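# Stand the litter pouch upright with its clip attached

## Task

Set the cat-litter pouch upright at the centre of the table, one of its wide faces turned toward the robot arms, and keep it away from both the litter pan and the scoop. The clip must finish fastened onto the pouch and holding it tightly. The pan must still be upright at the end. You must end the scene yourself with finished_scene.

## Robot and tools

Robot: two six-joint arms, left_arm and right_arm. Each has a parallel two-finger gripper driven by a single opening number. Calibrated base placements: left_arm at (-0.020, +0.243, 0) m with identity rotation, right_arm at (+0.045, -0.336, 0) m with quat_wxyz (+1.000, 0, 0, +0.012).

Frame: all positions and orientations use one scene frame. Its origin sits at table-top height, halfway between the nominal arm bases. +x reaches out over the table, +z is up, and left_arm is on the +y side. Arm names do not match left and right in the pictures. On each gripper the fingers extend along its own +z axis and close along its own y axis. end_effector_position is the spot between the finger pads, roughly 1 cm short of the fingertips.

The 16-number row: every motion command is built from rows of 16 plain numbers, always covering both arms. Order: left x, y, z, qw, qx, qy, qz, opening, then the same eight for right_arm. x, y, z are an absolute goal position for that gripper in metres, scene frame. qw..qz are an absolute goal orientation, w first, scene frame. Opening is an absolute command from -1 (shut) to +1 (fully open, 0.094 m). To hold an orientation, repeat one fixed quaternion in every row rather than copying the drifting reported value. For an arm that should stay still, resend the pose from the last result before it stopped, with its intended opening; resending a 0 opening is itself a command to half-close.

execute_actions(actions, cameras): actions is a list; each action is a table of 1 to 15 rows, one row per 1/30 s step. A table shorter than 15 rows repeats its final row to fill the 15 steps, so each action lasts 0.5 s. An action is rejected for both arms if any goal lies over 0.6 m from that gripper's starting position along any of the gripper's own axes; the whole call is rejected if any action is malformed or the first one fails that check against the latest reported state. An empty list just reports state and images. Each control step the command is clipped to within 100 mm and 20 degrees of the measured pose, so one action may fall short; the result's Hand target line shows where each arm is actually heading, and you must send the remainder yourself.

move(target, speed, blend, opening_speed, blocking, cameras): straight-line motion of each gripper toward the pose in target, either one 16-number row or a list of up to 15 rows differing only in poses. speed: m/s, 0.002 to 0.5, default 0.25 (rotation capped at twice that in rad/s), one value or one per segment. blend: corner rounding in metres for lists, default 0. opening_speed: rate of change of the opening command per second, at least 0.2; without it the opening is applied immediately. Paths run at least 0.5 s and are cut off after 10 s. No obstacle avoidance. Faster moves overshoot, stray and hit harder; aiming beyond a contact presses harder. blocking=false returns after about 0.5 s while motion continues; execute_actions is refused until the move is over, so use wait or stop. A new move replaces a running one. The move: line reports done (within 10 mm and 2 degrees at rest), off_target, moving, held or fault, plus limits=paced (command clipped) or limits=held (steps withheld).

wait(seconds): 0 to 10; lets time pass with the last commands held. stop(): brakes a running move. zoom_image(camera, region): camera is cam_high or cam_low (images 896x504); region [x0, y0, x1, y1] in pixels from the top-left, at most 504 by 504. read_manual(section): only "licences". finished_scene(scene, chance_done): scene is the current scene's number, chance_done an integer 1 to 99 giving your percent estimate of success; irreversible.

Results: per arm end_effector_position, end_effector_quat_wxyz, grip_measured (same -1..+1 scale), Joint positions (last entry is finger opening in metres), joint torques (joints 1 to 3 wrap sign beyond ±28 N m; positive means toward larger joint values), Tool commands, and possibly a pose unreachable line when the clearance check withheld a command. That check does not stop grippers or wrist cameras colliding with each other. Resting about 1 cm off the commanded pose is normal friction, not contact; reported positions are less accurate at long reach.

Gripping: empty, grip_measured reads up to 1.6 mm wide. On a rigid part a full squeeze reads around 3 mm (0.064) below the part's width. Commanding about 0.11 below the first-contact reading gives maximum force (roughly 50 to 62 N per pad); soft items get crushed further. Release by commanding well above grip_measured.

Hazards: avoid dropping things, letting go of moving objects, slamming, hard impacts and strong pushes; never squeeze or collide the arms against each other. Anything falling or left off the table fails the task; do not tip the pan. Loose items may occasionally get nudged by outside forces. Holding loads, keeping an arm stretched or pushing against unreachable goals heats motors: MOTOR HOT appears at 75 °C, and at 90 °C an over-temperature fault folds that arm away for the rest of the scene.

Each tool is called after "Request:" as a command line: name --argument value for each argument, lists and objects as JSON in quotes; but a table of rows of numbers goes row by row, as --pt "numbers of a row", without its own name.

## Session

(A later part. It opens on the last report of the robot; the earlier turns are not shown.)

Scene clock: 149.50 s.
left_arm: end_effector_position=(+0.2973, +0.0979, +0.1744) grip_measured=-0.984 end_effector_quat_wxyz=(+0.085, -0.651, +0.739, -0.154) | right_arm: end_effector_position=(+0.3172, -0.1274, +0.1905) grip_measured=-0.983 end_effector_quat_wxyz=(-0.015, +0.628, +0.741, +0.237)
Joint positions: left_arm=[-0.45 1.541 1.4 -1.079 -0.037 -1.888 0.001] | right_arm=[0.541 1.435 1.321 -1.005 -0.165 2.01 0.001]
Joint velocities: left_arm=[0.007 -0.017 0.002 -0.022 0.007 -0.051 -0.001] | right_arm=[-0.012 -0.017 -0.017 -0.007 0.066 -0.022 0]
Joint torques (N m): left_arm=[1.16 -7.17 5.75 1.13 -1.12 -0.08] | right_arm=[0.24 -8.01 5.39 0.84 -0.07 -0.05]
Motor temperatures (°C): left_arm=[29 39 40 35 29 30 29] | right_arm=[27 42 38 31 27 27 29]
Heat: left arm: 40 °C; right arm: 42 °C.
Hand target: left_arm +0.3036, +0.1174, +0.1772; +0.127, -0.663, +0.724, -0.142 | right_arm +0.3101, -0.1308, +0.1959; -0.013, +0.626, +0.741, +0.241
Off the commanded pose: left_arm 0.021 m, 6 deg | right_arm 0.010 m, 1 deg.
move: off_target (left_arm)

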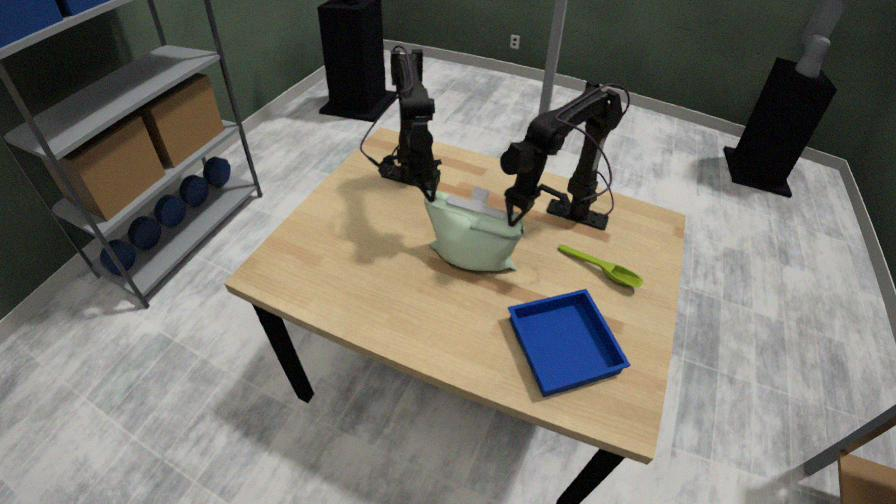

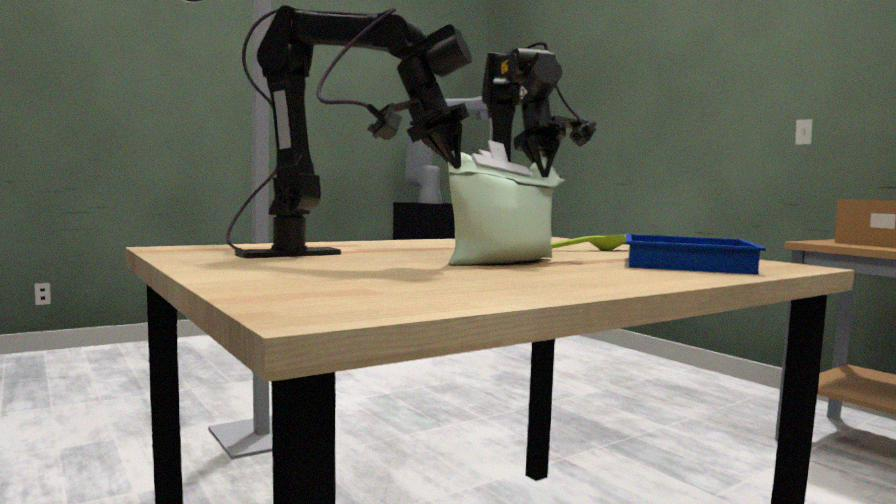

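Request:
move --target '[0.304, 0.118, 0.163, 0.1289, -0.6631, 0.7237, -0.1407, -1, 0.310, -0.131, 0.182, -0.0127, 0.6266, 0.7409, 0.2415, -1]' --speed 0.025

Request:
zoom_image --camera "cam_low" --region '[300, 60, 700, 300]'

Request:
zoom_image --camera "cam_high" --region '[340, 120, 600, 290]'

Scene clock: 152.20 s.
left_arm: end_effector_position=(+0.3017, +0.0984, +0.1675) grip_measured=-0.984 end_effector_quat_wxyz=(+0.097, -0.650, +0.736, -0.165) | right_arm: end_effector_position=(+0.3225, -0.1252, +0.1842) grip_measured=-0.983 end_effector_quat_wxyz=(-0.007, +0.625, +0.738, +0.254)
Joint positions: left_arm=[-0.45 1.526 1.348 -1.011 -0.051 -1.886 0.001] | right_arm=[0.541 1.42 1.267 -0.928 -0.159 2.01 0.001]
Joint velocities: left_arm=[-0.002 0.007 -0.007 0.007 -0.022 0.022 0] | right_arm=[-0.017 -0.012 -0.017 -0.051 -0.022 -0.022 0]
Joint torques (N m): left_arm=[0.91 -6.26 5.16 1.09 -0.97 -0.09] | right_arm=[0.25 -7.39 5.2 0.73 -0.22 0.05]
Motor temperatures (°C): left_arm=[29 38 39 35 29 30 29] | right_arm=[27 41 37 31 27 27 29]
Heat: left arm: 39 °C; right arm: 41 °C.
Hand target: left_arm +0.3037, +0.1175, +0.1633; +0.128, -0.663, +0.724, -0.142 | right_arm +0.3103, -0.1307, +0.1819; -0.013, +0.627, +0.741, +0.241
Off the commanded pose: left_arm 0.020 m, 5 deg | right_arm 0.014 m, 2 deg.
move: off_target (left_arm, right_arm)

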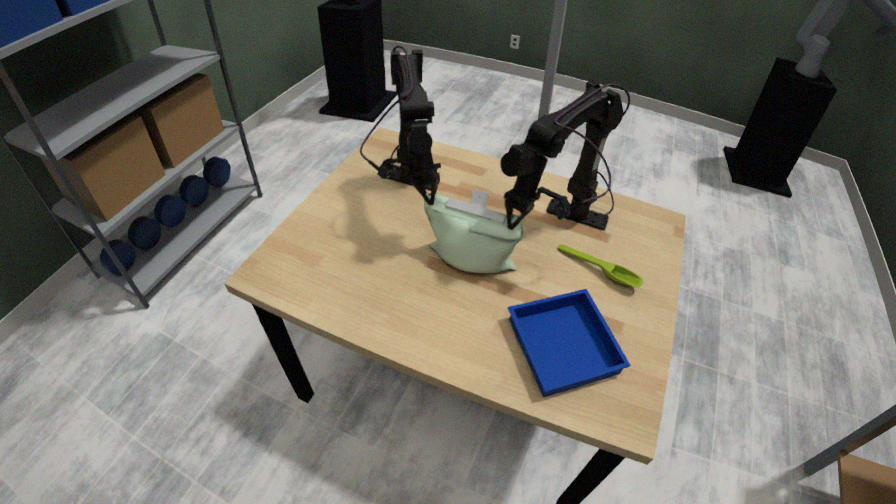

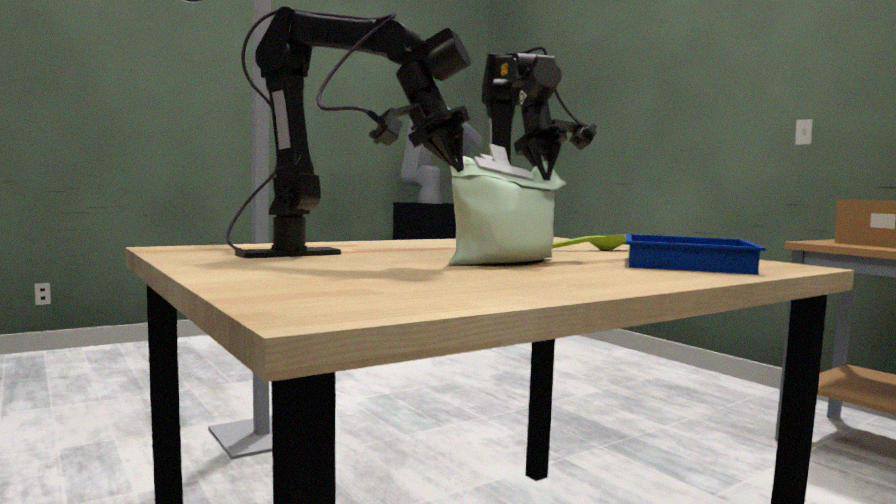

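Scaled by 1.260.

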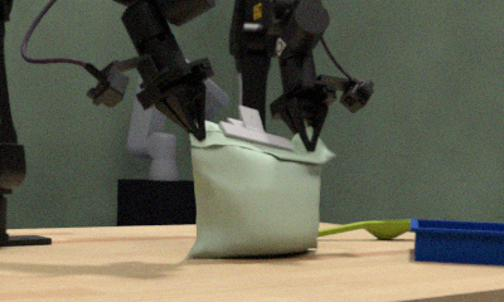

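Scaled by 1.938.

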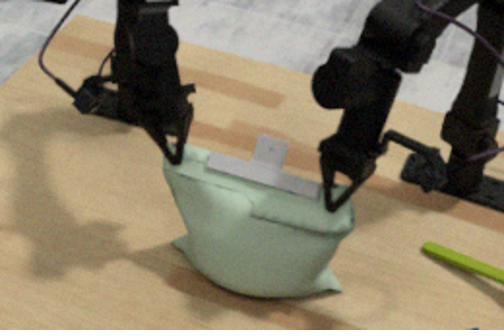

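Request:
move --target '[0.301, 0.118, 0.150, 0.1289, -0.6631, 0.7237, -0.1407, -1, 0.305, -0.131, 0.169, -0.0127, 0.6266, 0.7409, 0.2415, -1]' --speed 0.025

Request:
zoom_image --camera "cam_low" --region '[300, 60, 700, 300]'

Request:
zoom_image --camera "cam_high" --region '[340, 120, 600, 290]'

Scene clock: 153.73 s.
left_arm: end_effector_position=(+0.3039, +0.0993, +0.1592) grip_measured=-0.984 end_effector_quat_wxyz=(+0.106, -0.649, +0.733, -0.174) | right_arm: end_effector_position=(+0.3224, -0.1234, +0.1769) grip_measured=-0.983 end_effector_quat_wxyz=(-0.002, +0.623, +0.736, +0.266)
Joint positions: left_arm=[-0.45 1.509 1.289 -0.945 -0.061 -1.886 0.001] | right_arm=[0.548 1.397 1.205 -0.86 -0.155 2.018 0.001]
Joint velocities: left_arm=[0.002 -0.002 -0.007 -0.037 0.022 -0.081 0] | right_arm=[-0.002 0.012 0.002 -0.037 -0.007 0.007 0.001]
Joint torques (N m): left_arm=[0.79 -5.46 5.14 1 -0.88 -0.15] | right_arm=[0.8 -6.72 4.71 0.57 -0.2 0.03]
Motor temperatures (°C): left_arm=[29 38 39 35 29 30 29] | right_arm=[27 41 37 31 27 27 29]
Heat: left arm: 39 °C; right arm: 41 °C.
Hand target: left_arm +0.3008, +0.1176, +0.1506; +0.129, -0.663, +0.724, -0.142 | right_arm +0.3057, -0.1303, +0.1690; -0.013, +0.627, +0.741, +0.241
Off the commanded pose: left_arm 0.021 m, 5 deg | right_arm 0.021 m, 3 deg.
move: off_target (left_arm, right_arm)

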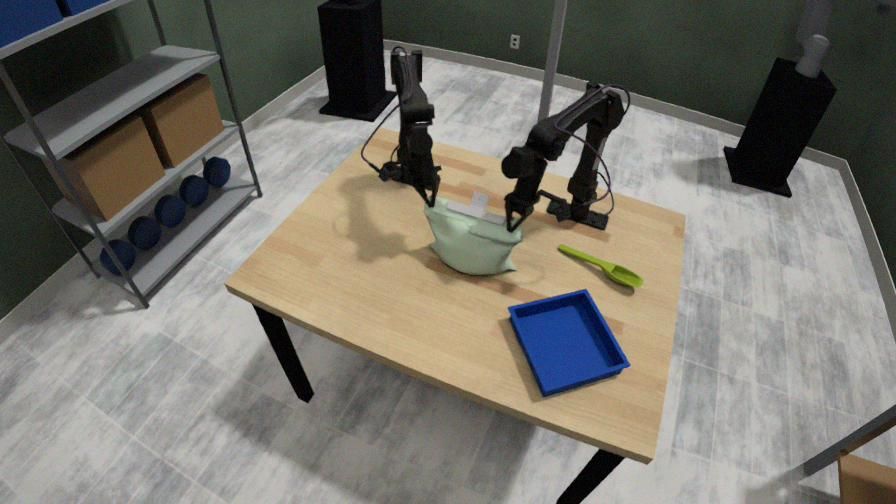

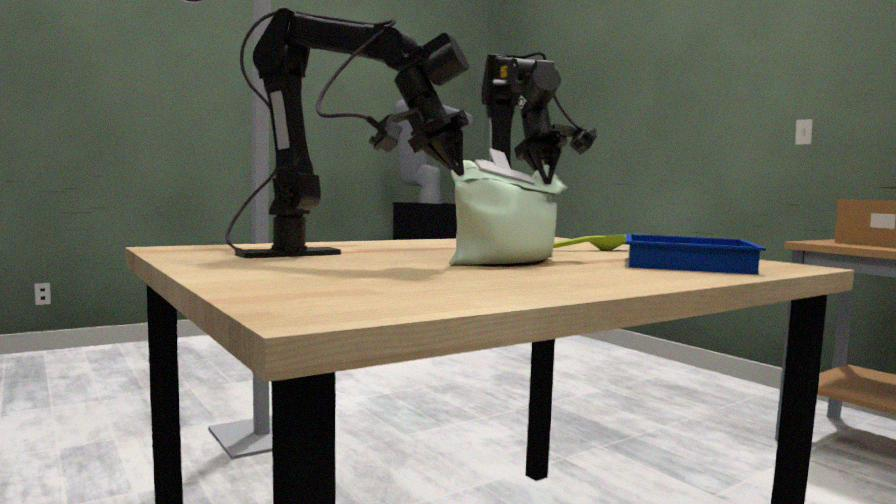

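Scaled by 1.260.

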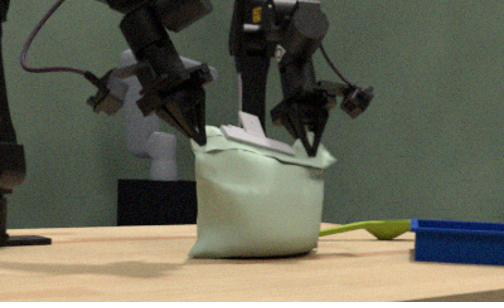

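Scaled by 1.938.

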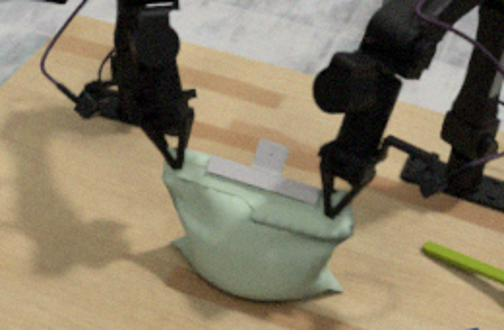

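Request:
zoom_image --camera "cam_low" --region '[420, 130, 600, 280]'

Request:
zoom_image --camera "cam_high" --region '[405, 170, 545, 290]'

Scaled by 2.800.

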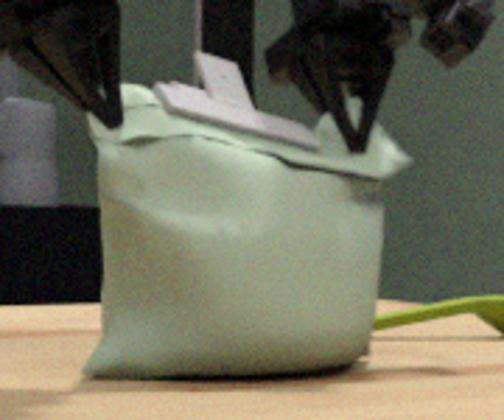

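Scaled by 3.600.

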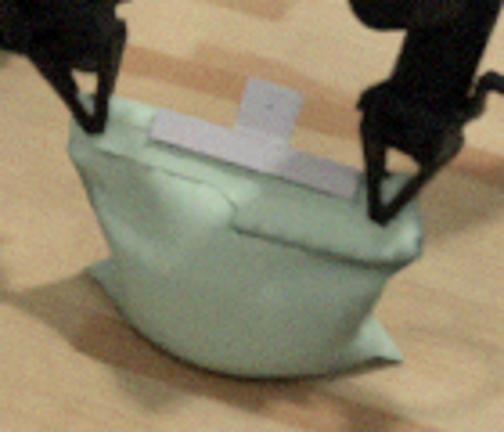

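Request:
move --target '[0.302, 0.101, 0.156, 0.106, -0.649, 0.733, -0.174, -1, 0.318, -0.124, 0.174, -0.002, 0.623, 0.736, 0.266, -1]' --speed 0.02 --cameras '["cam_low"]'

Scene clock: 156.93 s.
left_arm: end_effector_position=(+0.3046, +0.0964, +0.1598) grip_measured=-0.984 end_effector_quat_wxyz=(+0.103, -0.644, +0.737, -0.179) | right_arm: end_effector_position=(+0.3272, -0.1232, +0.1790) grip_measured=-0.983 end_effector_quat_wxyz=(+0.006, +0.624, +0.732, +0.273)
Joint positions: left_arm=[-0.45 1.509 1.289 -0.937 -0.048 -1.876 0.001] | right_arm=[0.548 1.397 1.205 -0.842 -0.141 2.022 0.001]
Joint velocities: left_arm=[-0.017 0.002 0.007 -0.051 0.066 0.066 -0.001] | right_arm=[-0.002 0.002 -0.007 -0.051 0.022 -0.022 0]
Joint torques (N m): left_arm=[0.42 -6.3 5.2 1.19 -0.13 -0.08] | right_arm=[0.61 -6.06 4.97 0.97 -0.28 -0.08]
Motor temperatures (°C): left_arm=[29 37 38 35 29 30 29] | right_arm=[27 41 36 31 27 27 29]
Heat: left arm: 38 °C; right arm: 41 °C.
Hand target: left_arm +0.3020, +0.1010, +0.1560; +0.106, -0.649, +0.733, -0.174 | right_arm +0.3182, -0.1239, +0.1740; -0.002, +0.623, +0.736, +0.266
Off the commanded pose: left_arm 0.007 m, 1 deg | right_arm 0.010 m, 1 deg.
move: done
Images, in order (width x height): cam_low 896x504.

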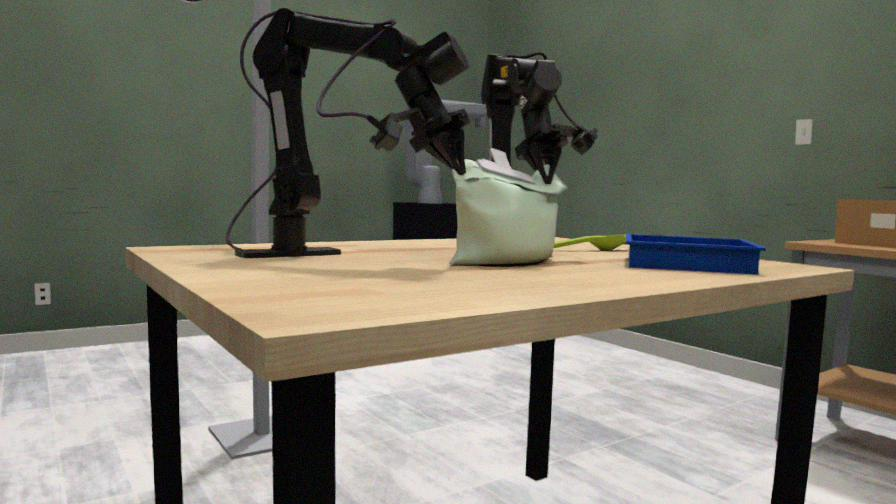

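Request:
move --target '[0.302, 0.101, 0.156, 0.106, -0.649, 0.733, -0.174, -0.62, 0.318, -0.124, 0.174, -0.002, 0.623, 0.736, 0.266, -0.62]' --speed 0.02 --opening_speed 0.3

Request:
zoom_image --camera "cam_low" --region '[420, 130, 600, 280]'

Request:
zoom_image --camera "cam_high" --region '[405, 170, 545, 290]'

Scene clock: 159.77 s.
left_arm: end_effector_position=(+0.3050, +0.1002, +0.1572) grip_measured=-0.621 end_effector_quat_wxyz=(+0.106, -0.649, +0.733, -0.175) | right_arm: end_effector_position=(+0.3266, -0.1222, +0.1783) grip_measured=-0.622 end_effector_quat_wxyz=(+0.003, +0.623, +0.732, +0.274)
Joint positions: left_arm=[-0.445 1.509 1.28 -0.934 -0.058 -1.883 0.018] | right_arm=[0.548 1.397 1.202 -0.838 -0.148 2.023 0.018]
Joint velocities: left_arm=[-0.007 0.007 0.012 -0.081 0.007 -0.022 -0.001] | right_arm=[0.002 -0.017 -0.012 0.037 -0.022 -0.081 0]
Joint torques (N m): left_arm=[-0.06 -6.3 5.9 1.19 -0.08 -0.01] | right_arm=[0.76 -6.09 5.07 0.92 -0.18 0.01]
Motor temperatures (°C): left_arm=[29 37 38 35 29 30 29] | right_arm=[27 41 36 31 27 27 29]
Heat: left arm: 38 °C; right arm: 41 °C.
Hand target: left_arm +0.3021, +0.1011, +0.1561; +0.106, -0.649, +0.733, -0.174 | right_arm +0.3181, -0.1239, +0.1739; -0.002, +0.623, +0.736, +0.266
Off the commanded pose: left_arm 0.003 m, 0 deg | right_arm 0.010 m, 1 deg.
move: done

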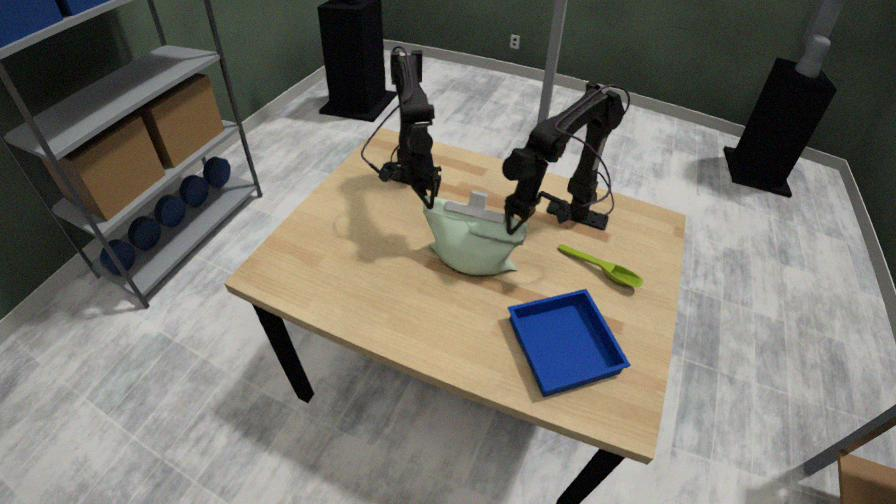

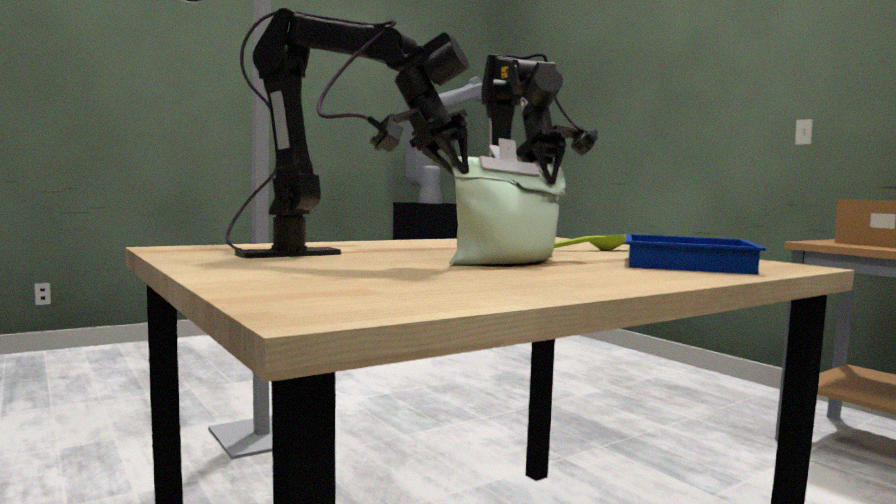

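Scaled by 2.800.

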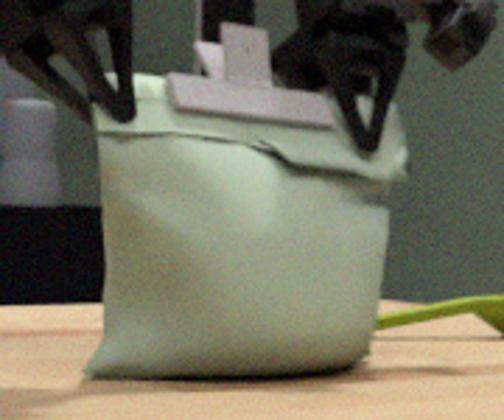

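Scaled by 3.600.

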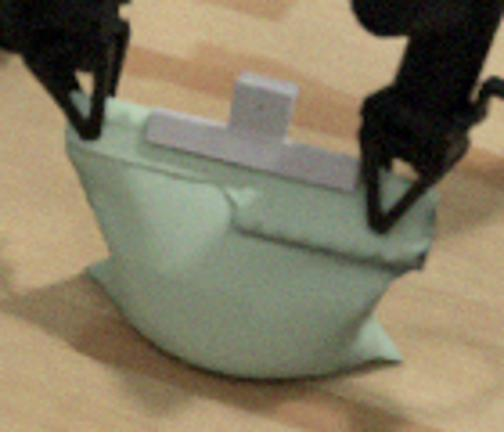

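Request:
move --target '[0.302, 0.102, 0.156, 0.106, -0.649, 0.733, -0.174, -0.4, 0.318, -0.124, 0.174, -0.002, 0.623, 0.736, 0.266, -0.4]' --speed 0.02 --opening_speed 0.3

Request:
zoom_image --camera "cam_low" --region '[420, 130, 600, 280]'

Request:
zoom_image --camera "cam_high" --region '[405, 170, 545, 290]'

Scene clock: 161.03 s.
left_arm: end_effector_position=(+0.3049, +0.1001, +0.1572) grip_measured=-0.401 end_effector_quat_wxyz=(+0.106, -0.649, +0.733, -0.175) | right_arm: end_effector_position=(+0.3265, -0.1221, +0.1783) grip_measured=-0.402 end_effector_quat_wxyz=(+0.003, +0.624, +0.732, +0.274)
Joint positions: left_arm=[-0.445 1.509 1.28 -0.934 -0.057 -1.883 0.028] | right_arm=[0.548 1.397 1.202 -0.838 -0.148 2.024 0.028]
Joint velocities: left_arm=[-0.012 -0.007 0.007 0.007 0.022 -0.051 -0.001] | right_arm=[0.002 -0.002 -0.032 -0.095 0.022 0.022 0]
Joint torques (N m): left_arm=[0.12 -6.3 5.74 1.17 -0.07 0.04] | right_arm=[0.84 -6.12 5.09 1 -0.11 0]
Motor temperatures (°C): left_arm=[29 37 38 35 29 30 29] | right_arm=[27 41 36 31 27 27 29]
Heat: left arm: 38 °C; right arm: 41 °C.
Hand target: left_arm +0.3020, +0.1020, +0.1560; +0.106, -0.649, +0.733, -0.174 | right_arm +0.3181, -0.1238, +0.1740; -0.002, +0.623, +0.736, +0.266
Off the commanded pose: left_arm 0.004 m, 0 deg | right_arm 0.010 m, 1 deg.
move: done

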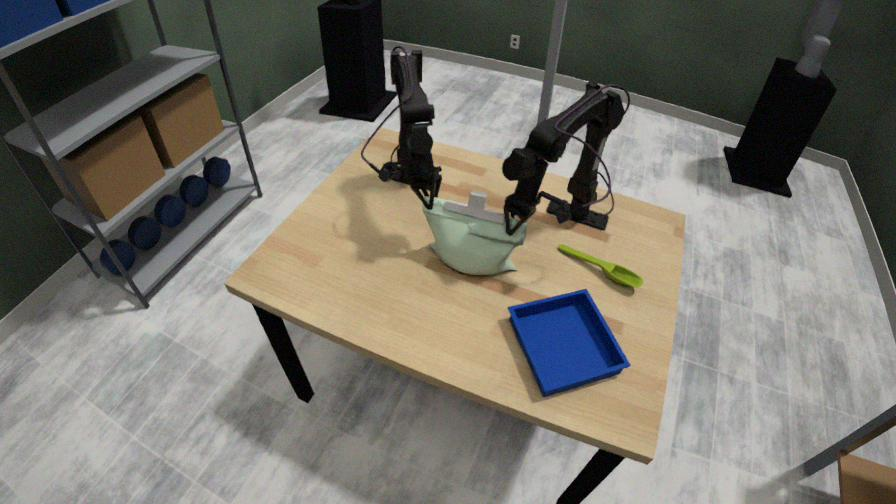

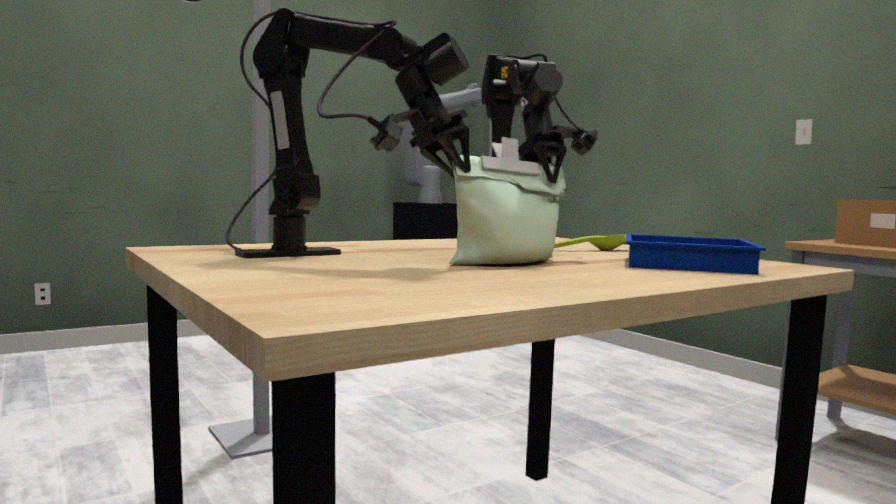

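Scaled by 2.800.

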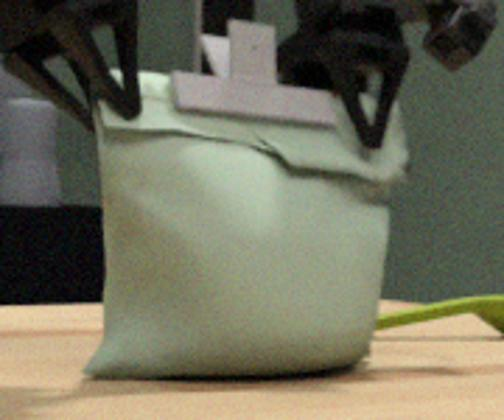

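Scaled by 3.600.

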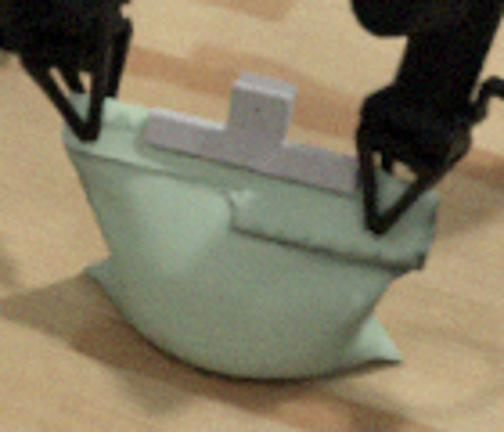

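Request:
move --pt "0.301 0.116 0.160 0.106 -0.649 0.733 -0.174 -0.4 0.318 -0.136 0.178 -0.002 0.623 0.736 0.266 -0.4" --pt "0.280 0.130 0.245 0.106 -0.649 0.733 -0.174 -0.4 0.296 -0.168 0.260 -0.002 0.623 0.736 0.266 -0.4" --speed '[0.03, 0.05]' --blend 0.005

Request:
zoom_image --camera "cam_low" --region '[420, 130, 600, 280]'

Request:
zoom_image --camera "cam_high" --region '[405, 170, 545, 290]'

Scene clock: 164.23 s.
left_arm: end_effector_position=(+0.2840, +0.1261, +0.2348) grip_measured=-0.401 end_effector_quat_wxyz=(+0.100, -0.651, +0.734, -0.168) | right_arm: end_effector_position=(+0.2976, -0.1641, +0.2489) grip_measured=-0.402 end_effector_quat_wxyz=(-0.006, +0.626, +0.736, +0.258)
Joint positions: left_arm=[-0.386 1.465 1.56 -1.273 -0.03 -1.831 0.028] | right_arm=[0.453 1.318 1.448 -1.216 -0.201 1.935 0.028]
Joint velocities: left_arm=[0.007 0.012 -0.007 -0.066 -0.022 -0.066 0] | right_arm=[0.002 -0.007 0.002 0.051 0.066 -0.051 0]
Joint torques (N m): left_arm=[0.57 -5.98 8.47 0.94 0.01 0.12] | right_arm=[-0.77 -4.9 8.44 0.78 -0.19 -0.16]
Motor temperatures (°C): left_arm=[29 37 38 34 29 30 29] | right_arm=[27 40 36 31 27 27 29]
Heat: left arm: 38 °C; right arm: 40 °C.
Hand target: left_arm +0.2812, +0.1294, +0.2452; +0.106, -0.649, +0.733, -0.175 | right_arm +0.2953, -0.1679, +0.2599; -0.001, +0.623, +0.736, +0.267
Off the commanded pose: left_arm 0.012 m, 1 deg | right_arm 0.012 m, 1 deg.
move: off_target (left_arm, right_arm)

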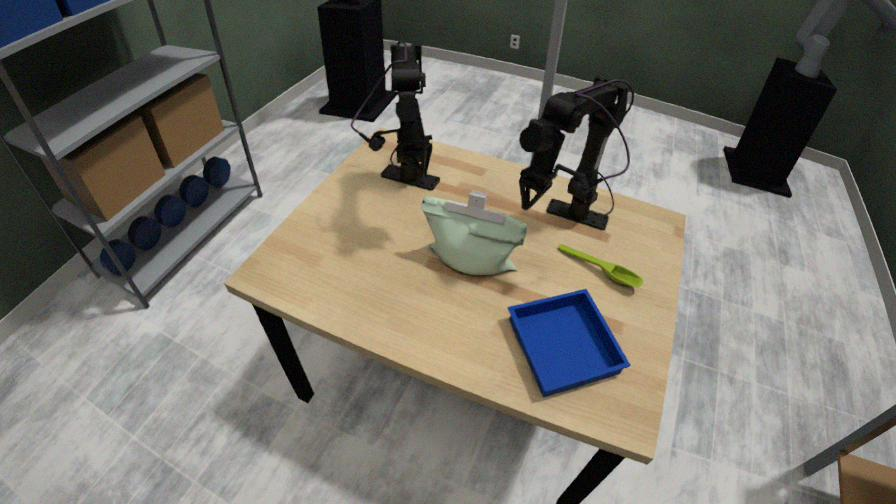

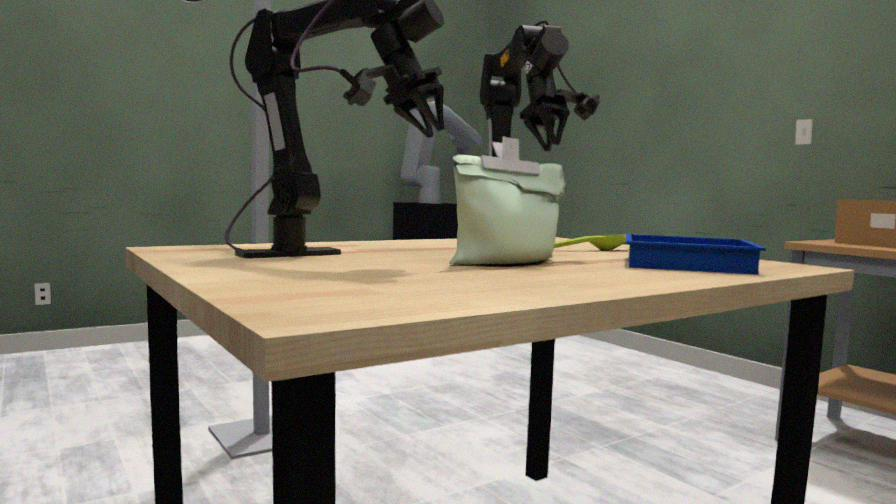

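Scaled by 2.800.

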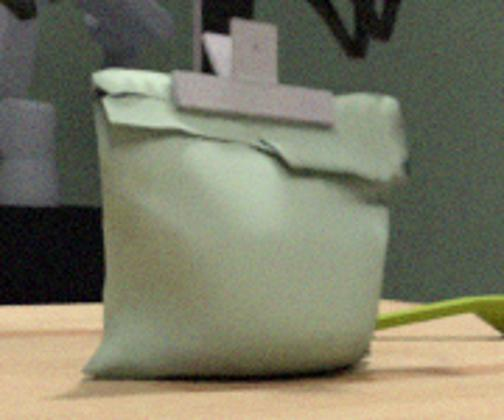

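Scaled by 3.600.

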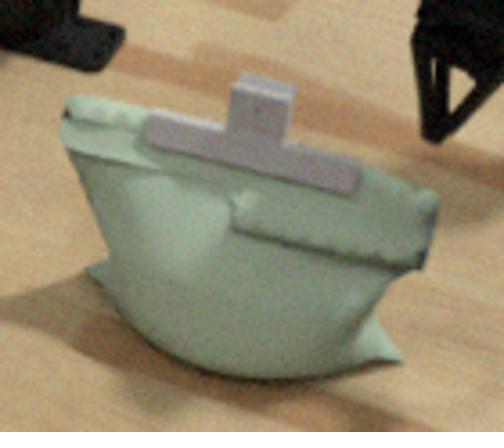

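Request:
wait --seconds 1.5

Request:
zoom_image --camera "cam_low" --region '[420, 130, 600, 280]'

Request:
zoom_image --camera "cam_high" --region '[405, 170, 545, 290]'

Scene clock: 166.00 s.
left_arm: end_effector_position=(+0.2837, +0.1262, +0.2347) grip_measured=-0.401 end_effector_quat_wxyz=(+0.100, -0.651, +0.734, -0.168) | right_arm: end_effector_position=(+0.2974, -0.1641, +0.2488) grip_measured=-0.402 end_effector_quat_wxyz=(-0.006, +0.626, +0.736, +0.258)
Joint positions: left_arm=[-0.386 1.465 1.56 -1.274 -0.03 -1.831 0.028] | right_arm=[0.453 1.318 1.448 -1.216 -0.202 1.935 0.028]
Joint velocities: left_arm=[0.002 -0.017 0.007 0.081 0.037 -0.007 -0.001] | right_arm=[0.002 0.007 -0.007 -0.037 0.051 0.022 -0.001]
Joint torques (N m): left_arm=[0.54 -6.02 8.42 0.93 -0.03 0.1] | right_arm=[-1.26 -5.09 8.34 0.78 -0.18 -0.12]
Motor temperatures (°C): left_arm=[29 37 39 34 29 30 29] | right_arm=[27 40 36 31 27 27 29]
Heat: left arm: 39 °C; right arm: 40 °C.
Hand target: left_arm +0.2812, +0.1295, +0.2452; +0.106, -0.649, +0.733, -0.175 | right_arm +0.2953, -0.1679, +0.2599; -0.001, +0.623, +0.736, +0.267
Tool commands: left_gripper/opening=-0.4 right_gripper/opening=-0.4
Off the commanded pose: left_arm 0.012 m, 1 deg | right_arm 0.012 m, 1 deg.
wait: 1.50 s; at rest from the start

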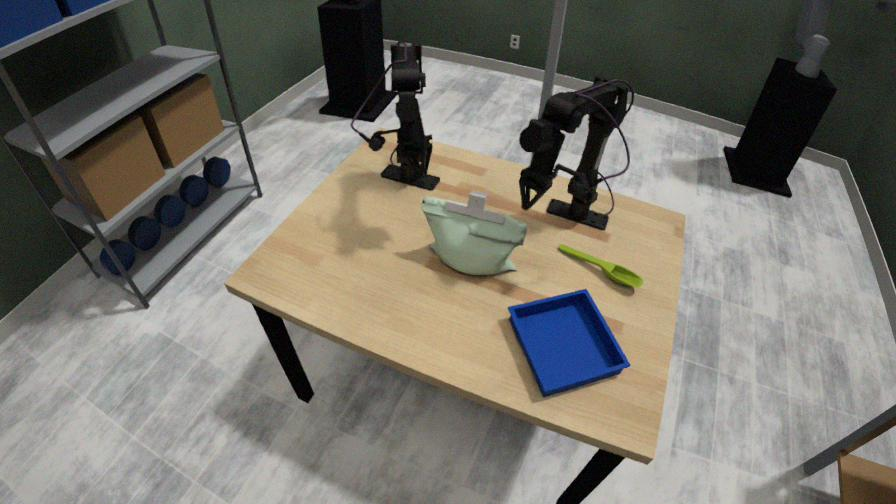

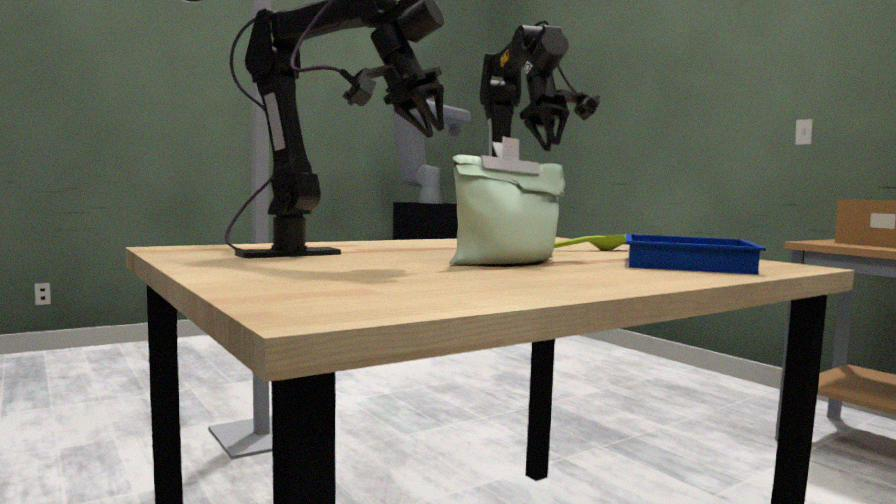

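Scaled by 2.800.

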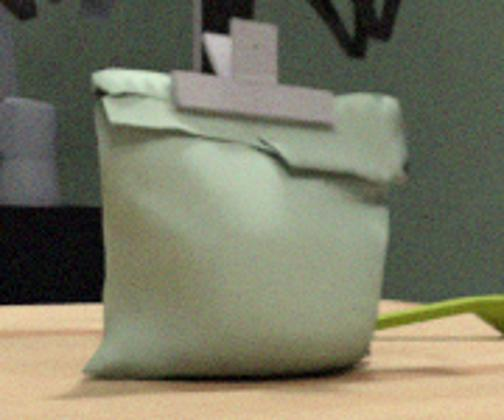

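Scaled by 3.600.

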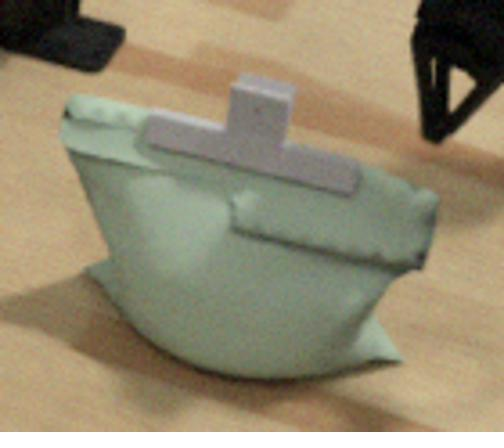

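Request:
finished_scene --scene 2 --chance_done 85

The scene is finished: the task was done.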